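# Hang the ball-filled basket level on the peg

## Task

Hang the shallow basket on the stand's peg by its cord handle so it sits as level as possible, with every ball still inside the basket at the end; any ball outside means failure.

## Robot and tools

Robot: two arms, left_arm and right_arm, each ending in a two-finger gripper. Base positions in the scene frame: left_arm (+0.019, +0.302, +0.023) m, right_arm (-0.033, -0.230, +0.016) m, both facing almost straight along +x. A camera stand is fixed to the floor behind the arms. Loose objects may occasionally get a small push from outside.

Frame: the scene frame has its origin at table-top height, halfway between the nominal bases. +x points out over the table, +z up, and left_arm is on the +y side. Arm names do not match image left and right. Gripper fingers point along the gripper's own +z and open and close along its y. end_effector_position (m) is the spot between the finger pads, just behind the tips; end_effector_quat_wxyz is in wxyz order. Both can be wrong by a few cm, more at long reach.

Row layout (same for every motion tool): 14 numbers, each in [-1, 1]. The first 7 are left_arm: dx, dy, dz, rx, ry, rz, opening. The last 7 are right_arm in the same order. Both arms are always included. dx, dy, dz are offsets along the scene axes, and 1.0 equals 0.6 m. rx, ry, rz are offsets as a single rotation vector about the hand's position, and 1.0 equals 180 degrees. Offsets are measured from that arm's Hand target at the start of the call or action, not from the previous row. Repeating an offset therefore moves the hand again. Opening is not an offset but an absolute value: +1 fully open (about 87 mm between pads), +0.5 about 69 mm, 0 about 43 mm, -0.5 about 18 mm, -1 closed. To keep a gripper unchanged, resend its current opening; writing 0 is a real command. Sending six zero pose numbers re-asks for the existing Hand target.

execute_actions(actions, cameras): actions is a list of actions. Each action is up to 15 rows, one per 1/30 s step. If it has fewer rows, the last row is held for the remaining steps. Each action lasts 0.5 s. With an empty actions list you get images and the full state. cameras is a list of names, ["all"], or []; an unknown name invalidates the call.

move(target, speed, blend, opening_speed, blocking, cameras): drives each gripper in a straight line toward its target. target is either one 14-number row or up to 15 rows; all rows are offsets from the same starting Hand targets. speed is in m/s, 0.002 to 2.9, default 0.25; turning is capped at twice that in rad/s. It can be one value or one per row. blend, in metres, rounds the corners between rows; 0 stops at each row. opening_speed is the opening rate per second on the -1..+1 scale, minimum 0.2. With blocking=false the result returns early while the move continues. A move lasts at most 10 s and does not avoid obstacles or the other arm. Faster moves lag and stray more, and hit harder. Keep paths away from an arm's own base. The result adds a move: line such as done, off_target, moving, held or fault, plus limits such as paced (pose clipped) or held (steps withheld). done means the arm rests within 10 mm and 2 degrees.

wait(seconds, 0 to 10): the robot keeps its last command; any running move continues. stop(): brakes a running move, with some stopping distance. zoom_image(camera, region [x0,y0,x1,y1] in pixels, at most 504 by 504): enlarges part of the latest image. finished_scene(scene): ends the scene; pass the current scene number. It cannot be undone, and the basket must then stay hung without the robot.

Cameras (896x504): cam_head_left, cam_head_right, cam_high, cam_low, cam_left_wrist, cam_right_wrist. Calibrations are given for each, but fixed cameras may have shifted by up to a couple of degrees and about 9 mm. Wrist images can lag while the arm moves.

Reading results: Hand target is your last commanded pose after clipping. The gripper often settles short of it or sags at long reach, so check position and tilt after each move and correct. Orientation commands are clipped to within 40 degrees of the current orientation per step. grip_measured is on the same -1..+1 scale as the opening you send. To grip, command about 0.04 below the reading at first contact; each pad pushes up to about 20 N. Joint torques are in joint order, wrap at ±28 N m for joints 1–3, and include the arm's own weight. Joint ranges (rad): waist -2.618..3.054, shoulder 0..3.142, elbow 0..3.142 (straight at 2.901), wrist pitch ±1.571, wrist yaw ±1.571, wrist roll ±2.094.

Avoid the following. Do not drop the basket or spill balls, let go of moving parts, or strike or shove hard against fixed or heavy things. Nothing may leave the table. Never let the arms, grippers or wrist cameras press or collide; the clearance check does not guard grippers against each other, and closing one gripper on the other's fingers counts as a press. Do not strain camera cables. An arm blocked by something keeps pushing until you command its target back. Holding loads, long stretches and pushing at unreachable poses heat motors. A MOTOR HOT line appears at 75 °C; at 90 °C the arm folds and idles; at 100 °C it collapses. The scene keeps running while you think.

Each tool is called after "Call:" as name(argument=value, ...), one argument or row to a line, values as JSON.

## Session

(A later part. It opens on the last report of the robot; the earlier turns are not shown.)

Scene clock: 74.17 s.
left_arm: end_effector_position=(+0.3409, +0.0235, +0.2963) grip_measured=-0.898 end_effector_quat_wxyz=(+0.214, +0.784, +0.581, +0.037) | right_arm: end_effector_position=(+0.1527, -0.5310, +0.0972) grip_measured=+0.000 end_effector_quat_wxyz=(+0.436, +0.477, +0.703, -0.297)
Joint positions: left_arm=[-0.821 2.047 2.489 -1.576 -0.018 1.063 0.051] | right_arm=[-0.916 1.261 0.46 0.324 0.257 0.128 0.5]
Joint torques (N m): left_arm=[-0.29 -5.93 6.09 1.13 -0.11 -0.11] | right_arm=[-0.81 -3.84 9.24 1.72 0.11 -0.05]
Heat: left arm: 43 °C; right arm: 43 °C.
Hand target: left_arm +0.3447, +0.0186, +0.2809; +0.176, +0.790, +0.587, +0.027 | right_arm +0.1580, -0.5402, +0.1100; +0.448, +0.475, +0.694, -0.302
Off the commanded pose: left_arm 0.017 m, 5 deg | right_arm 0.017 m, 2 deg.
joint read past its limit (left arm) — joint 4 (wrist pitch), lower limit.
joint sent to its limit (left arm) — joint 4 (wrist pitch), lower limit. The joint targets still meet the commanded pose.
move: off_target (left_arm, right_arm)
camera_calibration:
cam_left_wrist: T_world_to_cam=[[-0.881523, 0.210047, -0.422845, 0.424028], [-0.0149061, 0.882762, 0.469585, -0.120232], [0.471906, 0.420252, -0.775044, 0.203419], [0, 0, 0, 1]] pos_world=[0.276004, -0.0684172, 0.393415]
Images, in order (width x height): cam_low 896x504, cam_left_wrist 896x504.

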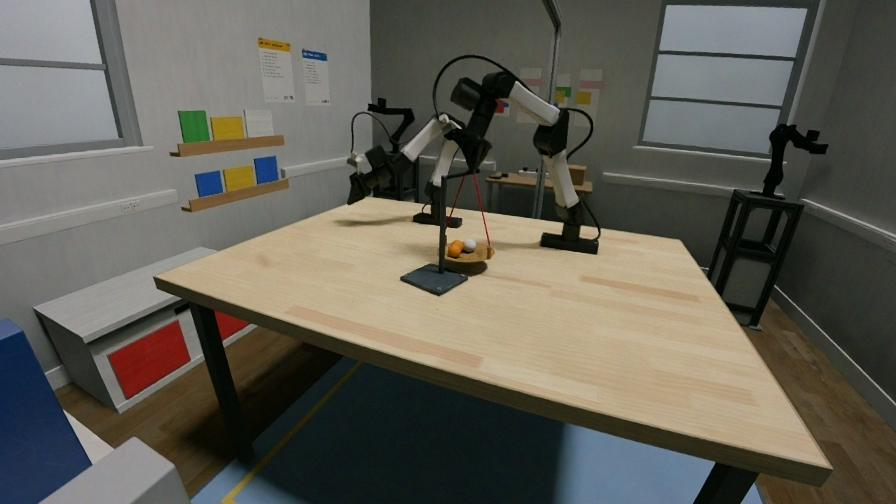

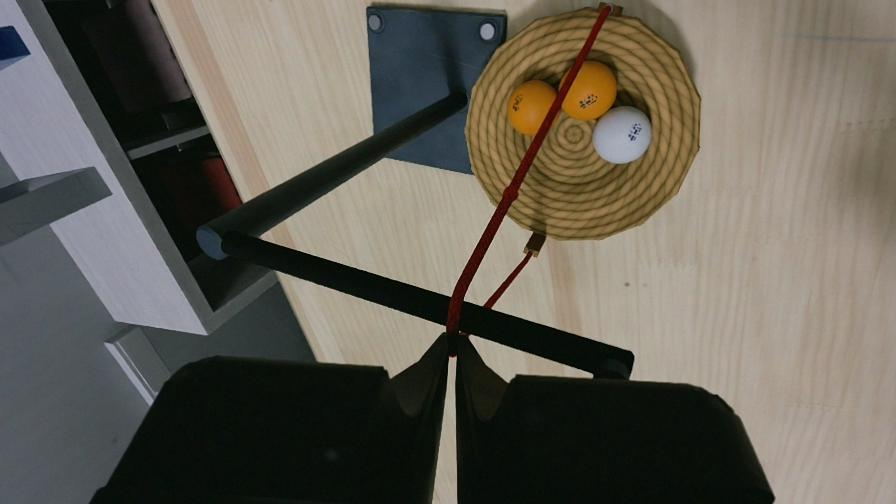

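Call:
move(
  target=[-0.003,-0.015,-0.004,0,0,0,-1, 0,0,0,0,0,0,0],
  speed=0.02,
  cameras=["cam_left_wrist","cam_low"],
)

Call:
zoom_image(
  camera="cam_low",
  region=[440, 150, 510, 200],
)

Call:
zoom_image(
  camera="cam_left_wrist",
  region=[350, 250, 550, 400],
)

Scene clock: 75.60 s.
left_arm: end_effector_position=(+0.3401, +0.0207, +0.2952) grip_measured=-0.898 end_effector_quat_wxyz=(+0.212, +0.785, +0.580, +0.040) | right_arm: end_effector_position=(+0.1527, -0.5310, +0.0972) grip_measured=+0.000 end_effector_quat_wxyz=(+0.436, +0.477, +0.703, -0.297)
Joint positions: left_arm=[-0.832 2.058 2.502 -1.581 -0.03 1.058 0.051] | right_arm=[-0.916 1.261 0.46 0.324 0.257 0.128 0.5]
Joint torques (N m): left_arm=[-1.17 -5.24 7.08 1.14 -0.07 -0.3] | right_arm=[-0.7 -3.73 9.25 1.69 0.1 -0.05]
Heat: left arm: 43 °C; right arm: 43 °C.
Hand target: left_arm +0.3429, +0.0096, +0.2786; +0.177, +0.790, +0.587, +0.027 | right_arm +0.1580, -0.5402, +0.1100; +0.448, +0.475, +0.694, -0.302
Off the commanded pose: left_arm 0.020 m, 4 deg | right_arm 0.017 m, 2 deg.
joint read past its limit (left arm) — joint 4 (wrist pitch), lower limit.
joint sent to its limit (left arm) — joint 4 (wrist pitch), lower limit. The joint targets still meet the commanded pose.
move: off_target (left_arm, right_arm)
camera_calibration:
cam_left_wrist: T_world_to_cam=[[-0.879796, 0.214947, -0.423978, 0.423097], [-0.0154047, 0.878563, 0.477378, -0.119222], [0.475102, 0.426526, -0.769645, 0.20142], [0, 0, 0, 1]] pos_world=[0.274707, -0.0721103, 0.391319]
Images, in order (width x height): cam_low 896x504, cam_left_wrist 896x504.

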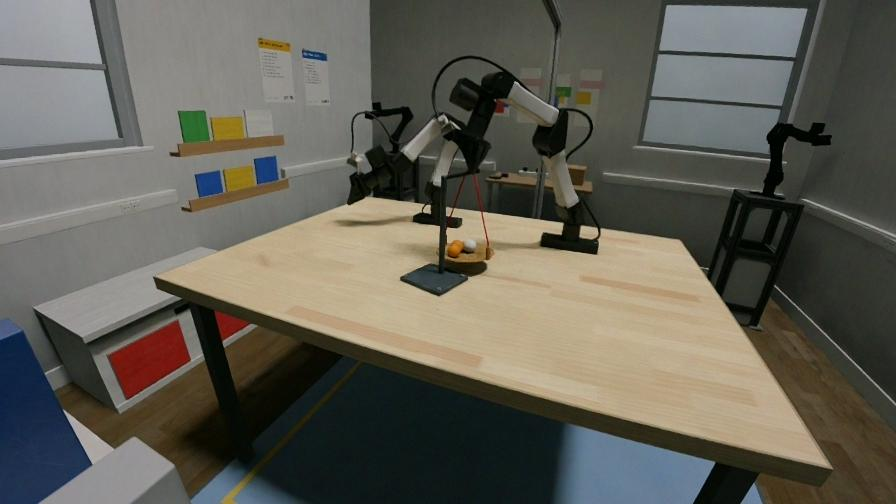

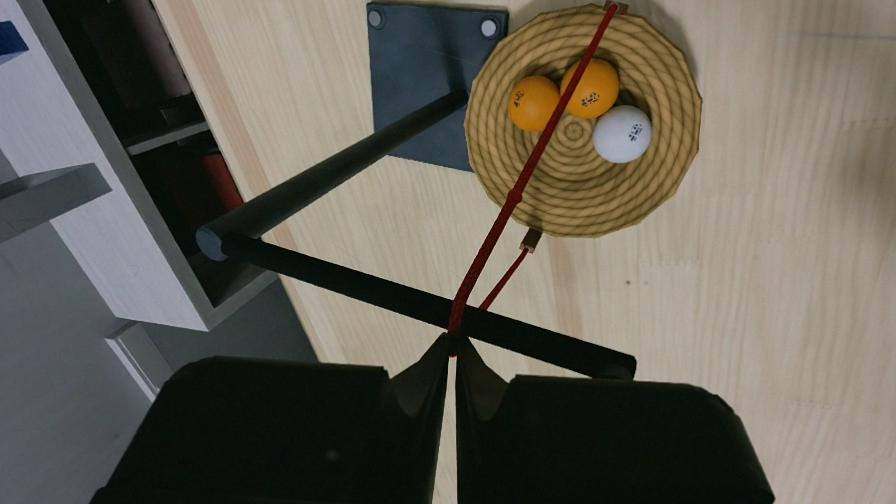

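Scaled by 7.200 from the camera's 896x504 image, which has a finer 1280x720 frame.

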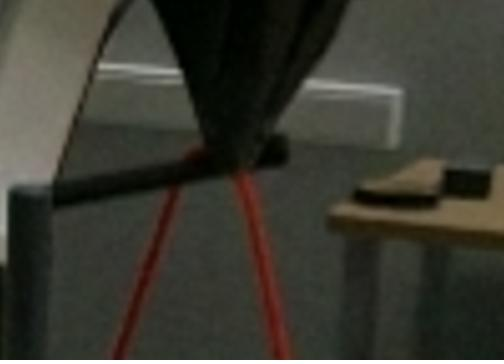

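Scaled by 2.520 from the camera's 896x504 image, which has a finer 1280x720 frame.

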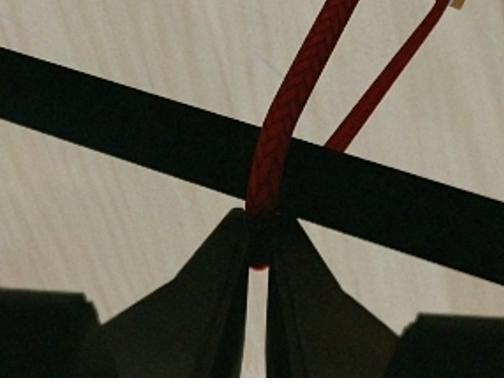

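Call:
move(
  target=[0,0.03,-0.012,0,0,0,-1, 0,0,0,0,0,0,0],
  speed=0.02,
  cameras=["cam_left_wrist","cam_low","cam_head_right"],
)

Call:
zoom_image(
  camera="cam_low",
  region=[420, 150, 520, 280],
)

Call:
zoom_image(
  camera="cam_left_wrist",
  region=[350, 250, 550, 400],
)

Scene clock: 77.17 s.
left_arm: end_effector_position=(+0.3422, +0.0232, +0.2938) grip_measured=-0.898 end_effector_quat_wxyz=(+0.213, +0.783, +0.583, +0.040) | right_arm: end_effector_position=(+0.1527, -0.5310, +0.0972) grip_measured=+0.000 end_effector_quat_wxyz=(+0.436, +0.477, +0.703, -0.297)
Joint positions: left_arm=[-0.822 2.043 2.47 -1.561 -0.026 1.06 0.051] | right_arm=[-0.916 1.261 0.46 0.324 0.257 0.128 0.5]
Joint torques (N m): left_arm=[1.18 -7.08 2.81 0.99 0.05 0.01] | right_arm=[-0.75 -3.79 9.35 1.73 0.11 -0.05]
Heat: left arm: 43 °C; right arm: 44 °C.
Hand target: left_arm +0.3429, +0.0276, +0.2714; +0.177, +0.790, +0.587, +0.027 | right_arm +0.1580, -0.5402, +0.1100; +0.448, +0.475, +0.694, -0.302
Off the commanded pose: left_arm 0.023 m, 4 deg | right_arm 0.017 m, 2 deg.
joint sent to its limit (left arm) — joint 4 (wrist pitch), lower limit. The joint targets still meet the commanded pose.
move: off_target (left_arm, right_arm)
camera_calibration:
cam_left_wrist: T_world_to_cam=[[-0.881307, 0.20747, -0.424564, 0.424704], [-0.020718, 0.880635, 0.473343, -0.117792], [0.47209, 0.425956, -0.771811, 0.199852], [0, 0, 0, 1]] pos_world=[0.277506, -0.0695099, 0.390318]
Images, in order (width x height): cam_head_right 896x504, cam_low 896x504, cam_left_wrist 896x504.

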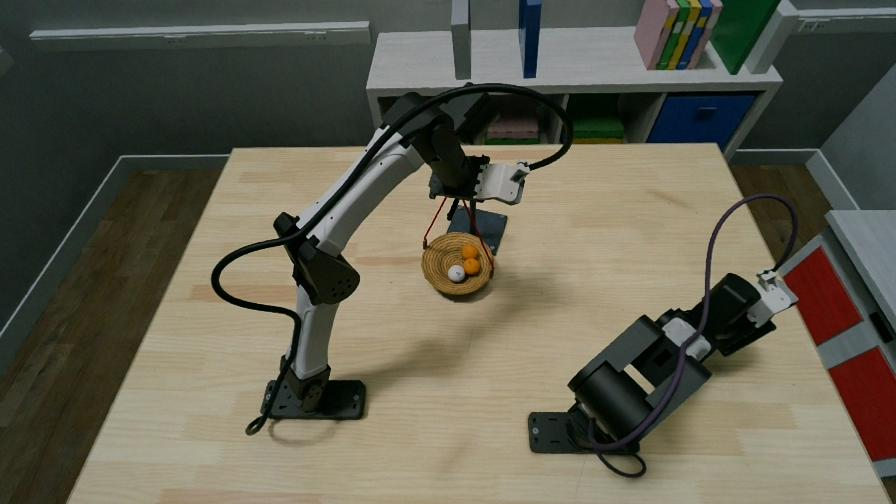

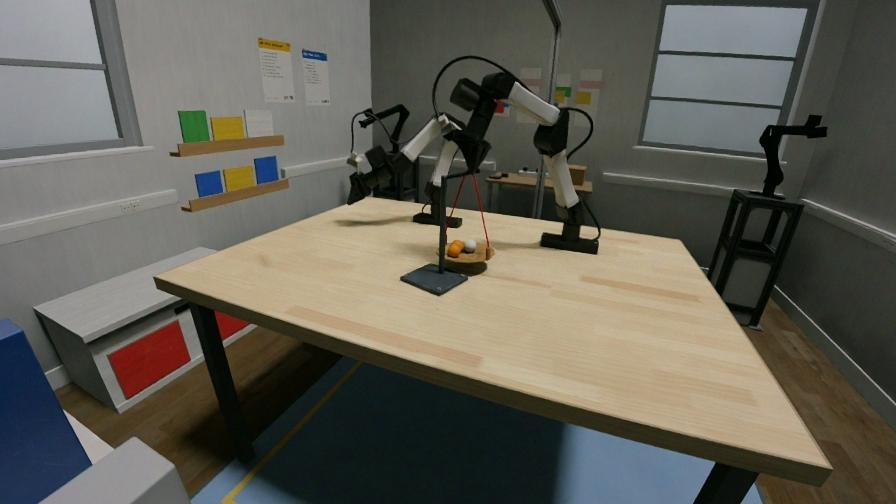

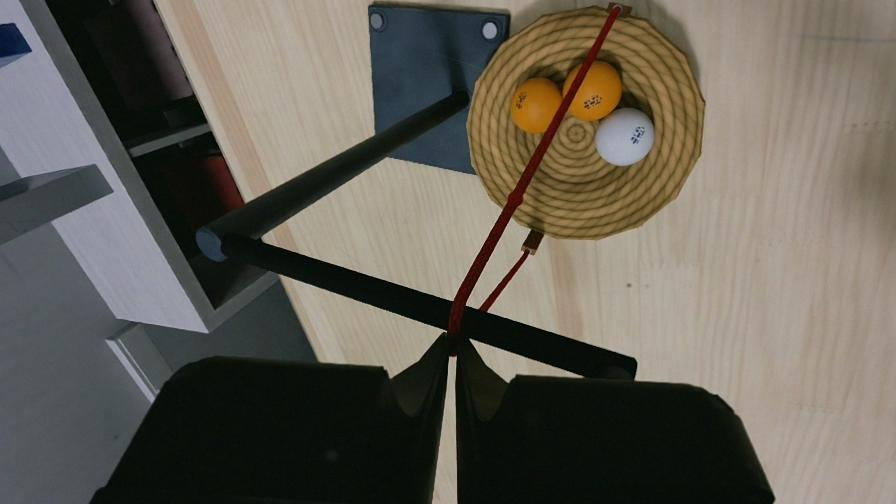

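Scaled by 3.877 from the camera's 896x504 image, which has a finer 1280x720 frame.

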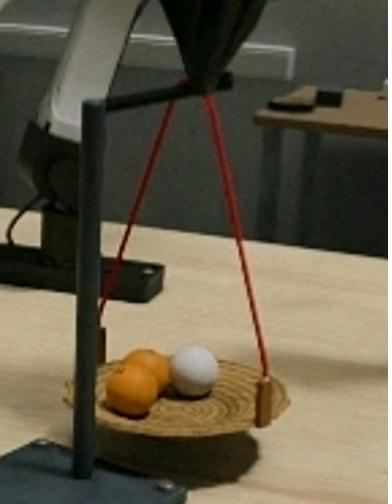

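Scaled by 2.520 from the camera's 896x504 image, which has a finer 1280x720 frame.

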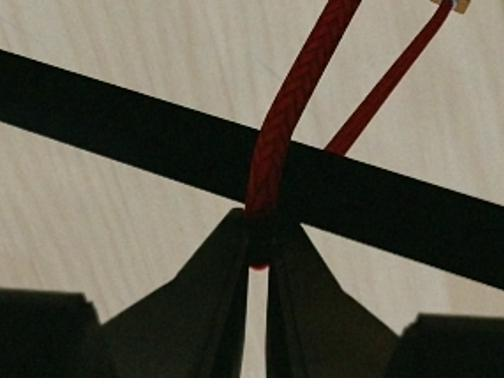

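Call:
move(
  target=[
    [0,-0.006,0.022,0,0,0,-1, 0,0,0,0,0,0,0],
    [0,-0.006,0.022,0,0,0,-0.4, 0,0,0,0,0,0,0],
  ],
  speed=0.03,
  opening_speed=0.25,
  cameras=["cam_left_wrist","cam_low","cam_head_right","cam_head_left"],
)

Call:
zoom_image(
  camera="cam_low",
  region=[420, 150, 520, 280],
)

Call:
zoom_image(
  camera="cam_left_wrist",
  region=[350, 250, 550, 400],
)

Call:
zoom_image(
  camera="cam_head_left",
  region=[390, 150, 530, 320],
)

Scene clock: 80.67 s.
left_arm: end_effector_position=(+0.3424, +0.0237, +0.2940) grip_measured=-0.400 end_effector_quat_wxyz=(+0.213, +0.783, +0.583, +0.039) | right_arm: end_effector_position=(+0.1527, -0.5310, +0.0972) grip_measured=+0.000 end_effector_quat_wxyz=(+0.436, +0.477, +0.703, -0.297)
Joint positions: left_arm=[-0.82 2.043 2.472 -1.563 -0.023 1.06 0.3] | right_arm=[-0.916 1.261 0.46 0.324 0.257 0.128 0.5]
Joint torques (N m): left_arm=[0.24 -7.6 6.04 1 -0.06 0] | right_arm=[-0.85 -3.85 9.31 1.73 0.1 -0.05]
Heat: left arm: 43 °C; right arm: 44 °C.
Hand target: left_arm +0.3430, +0.0240, +0.2845; +0.176, +0.790, +0.587, +0.027 | right_arm +0.1580, -0.5402, +0.1100; +0.448, +0.475, +0.694, -0.302
Off the commanded pose: left_arm 0.009 m, 4 deg | right_arm 0.017 m, 2 deg.
joint sent to its limit (left arm) — joint 4 (wrist pitch), lower limit. The joint targets still meet the commanded pose.
move: off_target (left_arm, right_arm); target 2's new opening was sent with left_arm's hand 0.010 m and 5 deg from that target
camera_calibration:
cam_left_wrist: T_world_to_cam=[[-0.882191, 0.206045, -0.423419, 0.4248], [-0.0206646, 0.881381, 0.471955, -0.117921], [0.470438, 0.425104, -0.773288, 0.200695], [0, 0, 0, 1]] pos_world=[0.277904, -0.0689107, 0.390717]
Images, in order (width x height): cam_head_left 896x504, cam_head_right 896x504, cam_low 896x504, cam_left_wrist 896x504.

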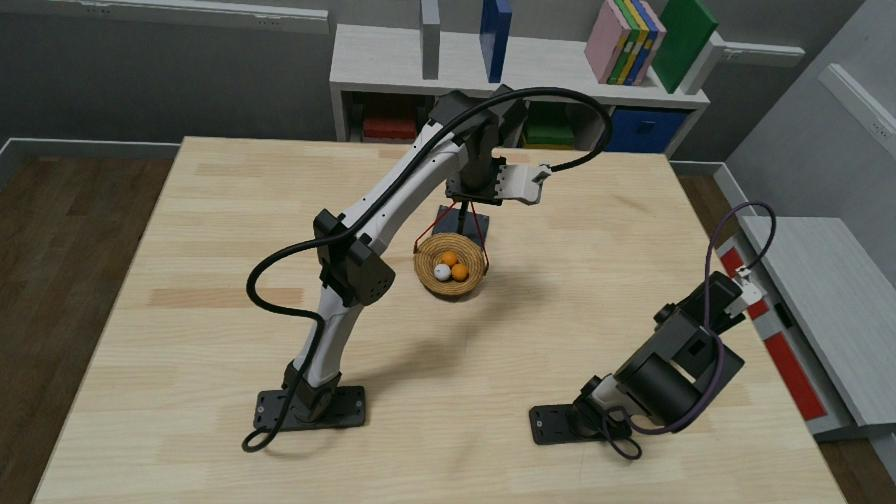

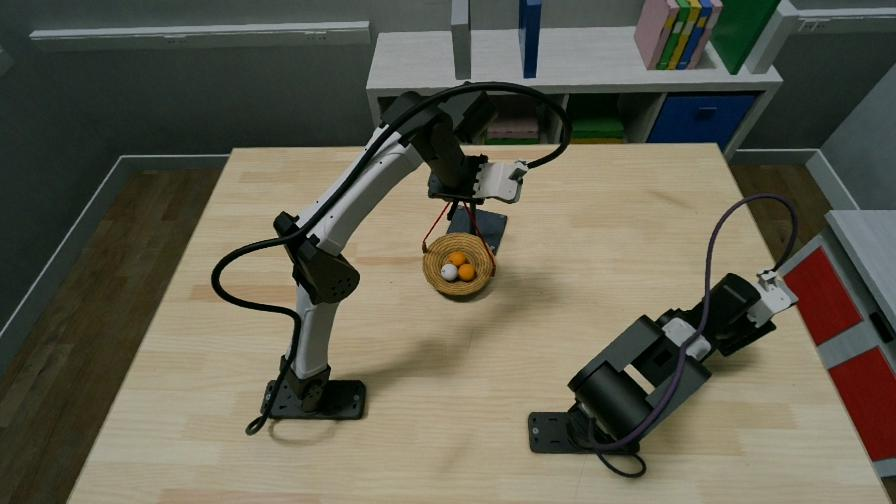

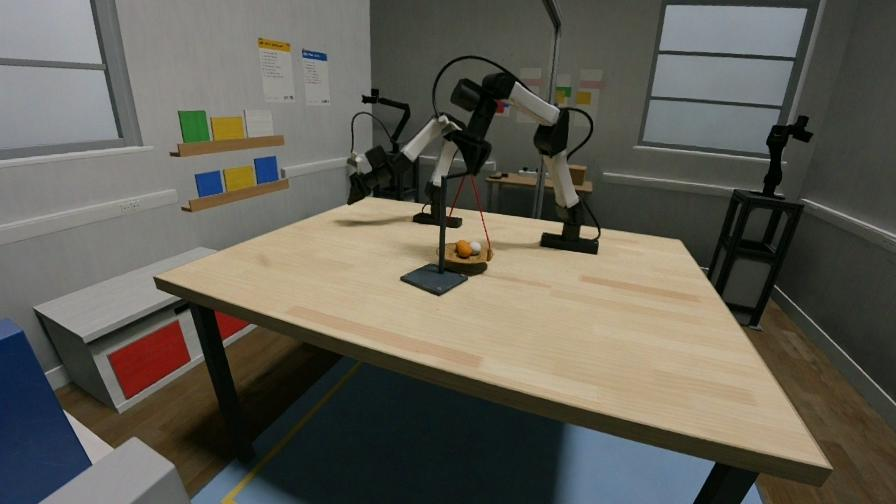

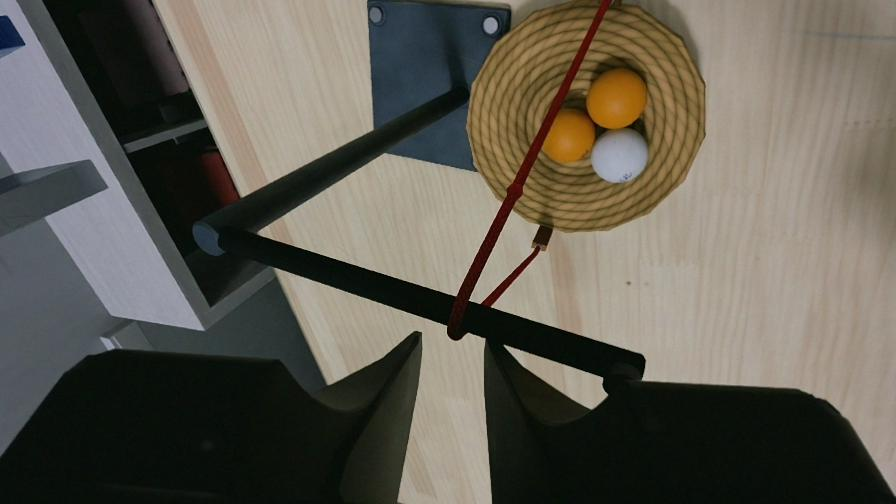

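Scaled by 3.877 from the camera's 896x504 image, which has a finer 1280x720 frame.

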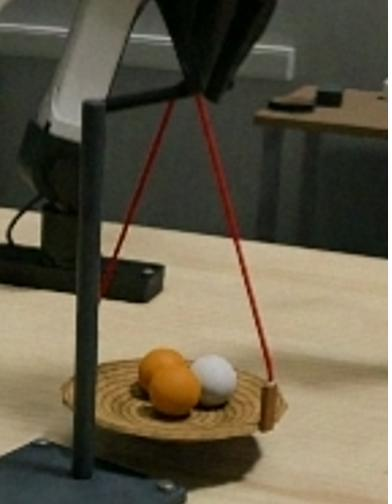

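Scaled by 2.520 from the camera's 896x504 image, which has a finer 1280x720 frame.

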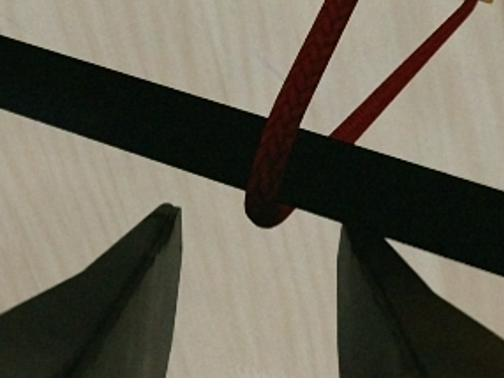

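Scaled by 2.965 from the camera's 896x504 image, which has a finer 1280x720 frame.

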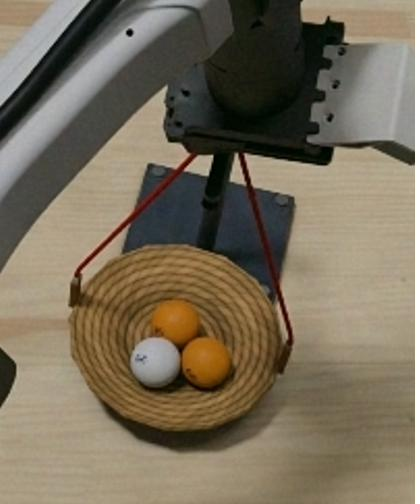

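Call:
move(
  target=[
    [0,0.02,0.12,0,0,0,-0.4, 0,0,0,0,0,0,0],
    [-0.2,0.35,0.12,0,0,0,-0.4, 0,0,0,0,0,0,0],
  ],
  speed=0.15,
  blend=0.02,
  cameras=["cam_high","cam_low","cam_head_right","cam_head_left"],
)

Call:
zoom_image(
  camera="cam_low",
  region=[410, 150, 520, 290],
)

Call:
zoom_image(
  camera="cam_head_right",
  region=[390, 150, 530, 320],
)

Call:
zoom_image(
  camera="cam_head_left",
  region=[390, 150, 530, 320],
)

Call:
zoom_image(
  camera="cam_high",
  region=[350, 150, 510, 310],
)

Scene clock: 83.63 s.
left_arm: end_effector_position=(+0.2227, +0.2343, +0.3588) grip_measured=-0.400 end_effector_quat_wxyz=(+0.287, +0.757, +0.578, +0.108) | right_arm: end_effector_position=(+0.1527, -0.5310, +0.0972) grip_measured=+0.000 end_effector_quat_wxyz=(+0.436, +0.477, +0.703, -0.297)
Joint positions: left_arm=[-0.484 1.14 1.765 -1.574 0.051 1.352 0.3] | right_arm=[-0.916 1.261 0.46 0.324 0.257 0.128 0.5]
Joint torques (N m): left_arm=[0.43 -0.95 5.03 1.37 -0.01 0.05] | right_arm=[-0.76 -3.79 9.16 1.72 0.1 -0.04]
Heat: left arm: 43 °C; right arm: 44 °C.
Hand target: left_arm +0.2229, +0.2340, +0.3566; +0.177, +0.790, +0.587, +0.027 | right_arm +0.1580, -0.5402, +0.1100; +0.448, +0.475, +0.694, -0.302
Off the commanded pose: left_arm 0.002 m, 16 deg | right_arm 0.017 m, 2 deg.
joint read past its limit (left arm) — joint 4 (wrist pitch), lower limit.
joint sent to its limit (left arm) — joint 4 (wrist pitch), lower limit. The joint targets are off in orientation, not in position.
move: off_target (left_arm, right_arm)
Images, in order (width x height): cam_head_left 896x504, cam_head_right 896x504, cam_high 896x504, cam_low 896x504.

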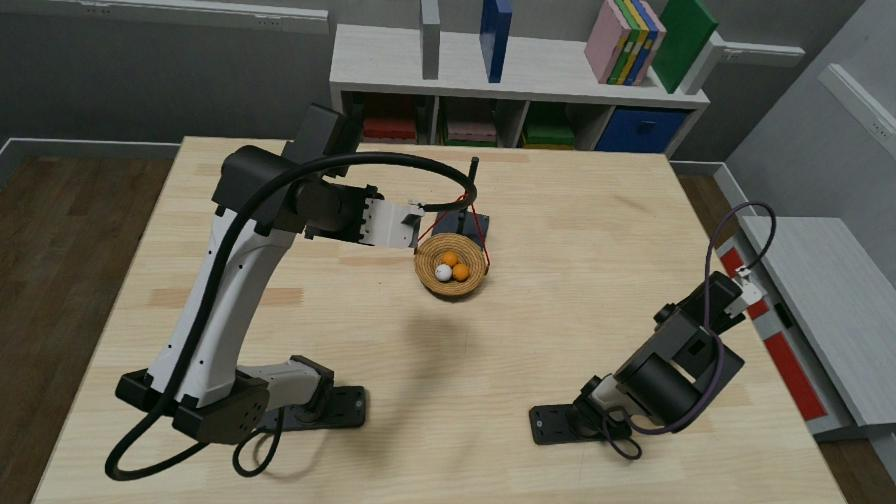

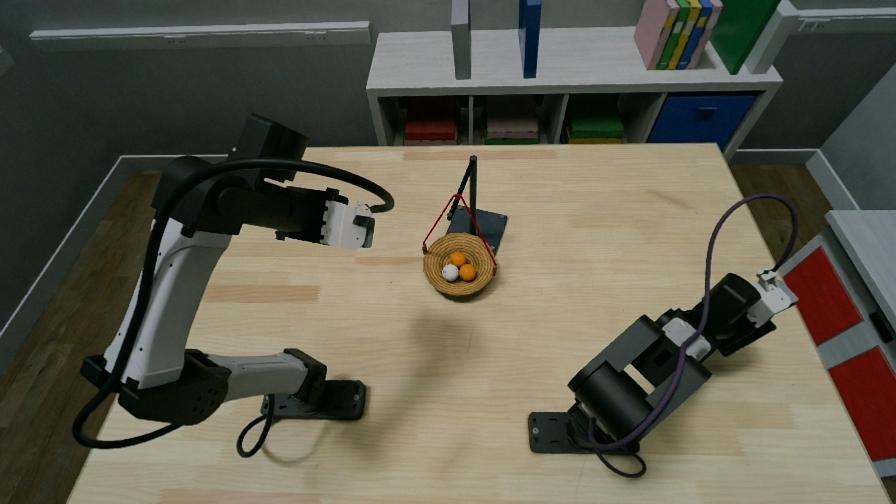

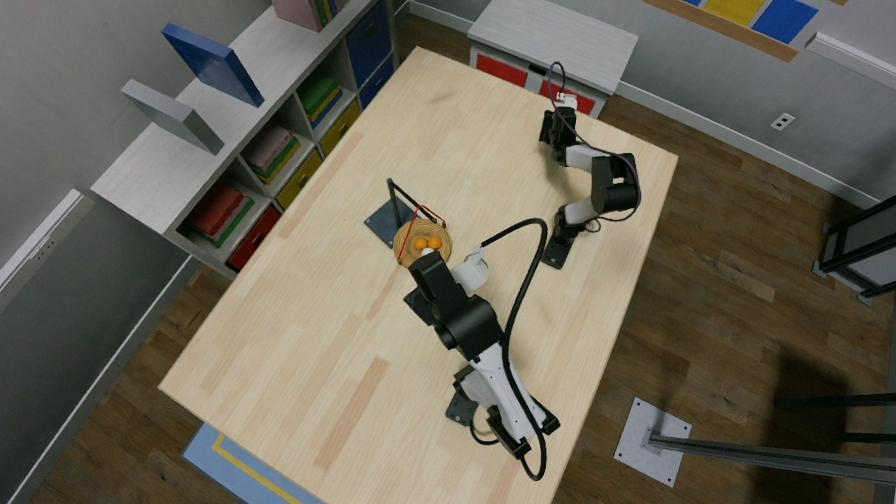

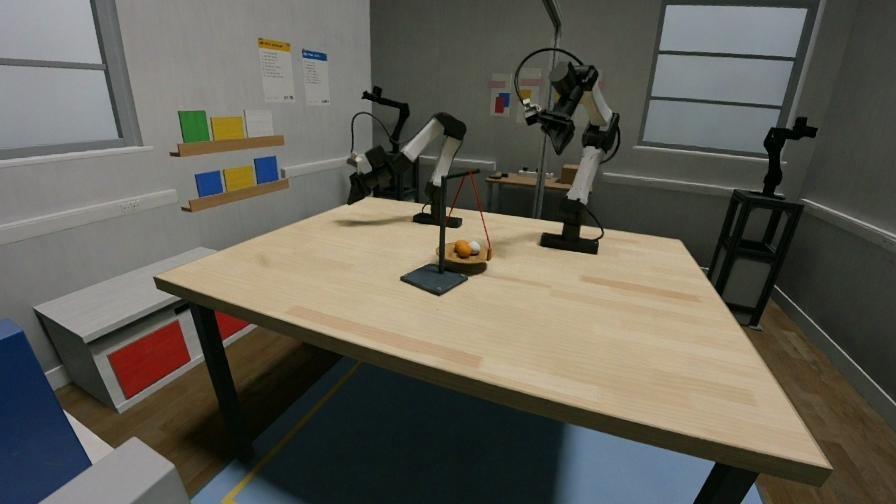

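Scaled by 3.600 from the camera's 896x504 image, which has a finer 1280x720 frame.

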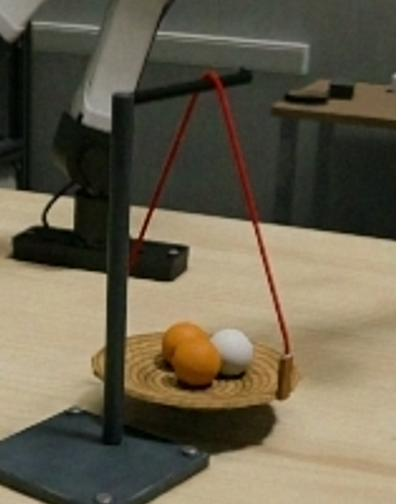

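Scaled by 2.965 from the camera's 896x504 image, which has a finer 1280x720 frame.

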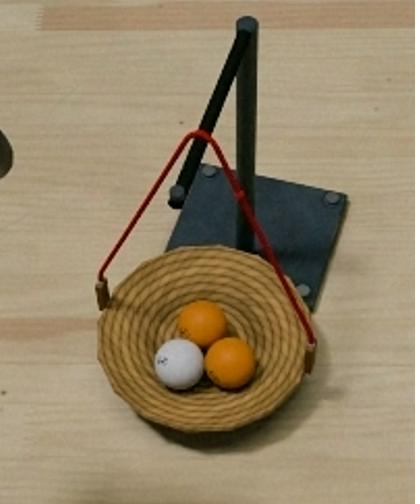

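Scaled by 2.965 from the camera's 896x504 image, which has a finer 1280x720 frame.

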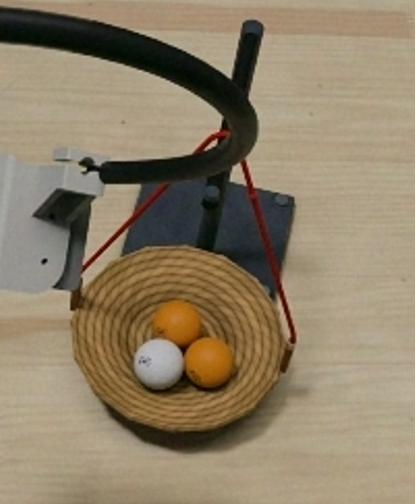

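Scaled by 3.150 from the camera's 896x504 image, which has a finer 1280x720 frame.

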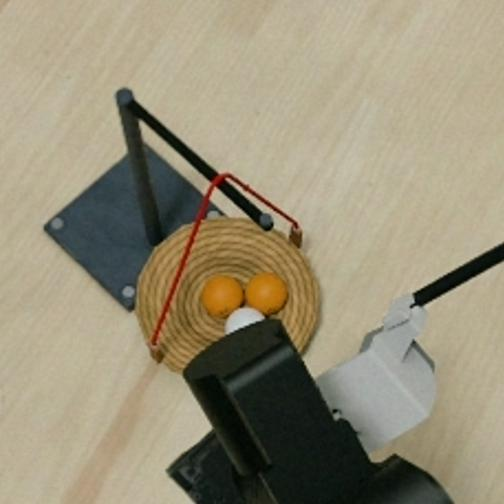

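Call:
finished_scene(
  scene=2,
)

The scene is finished: the task was done.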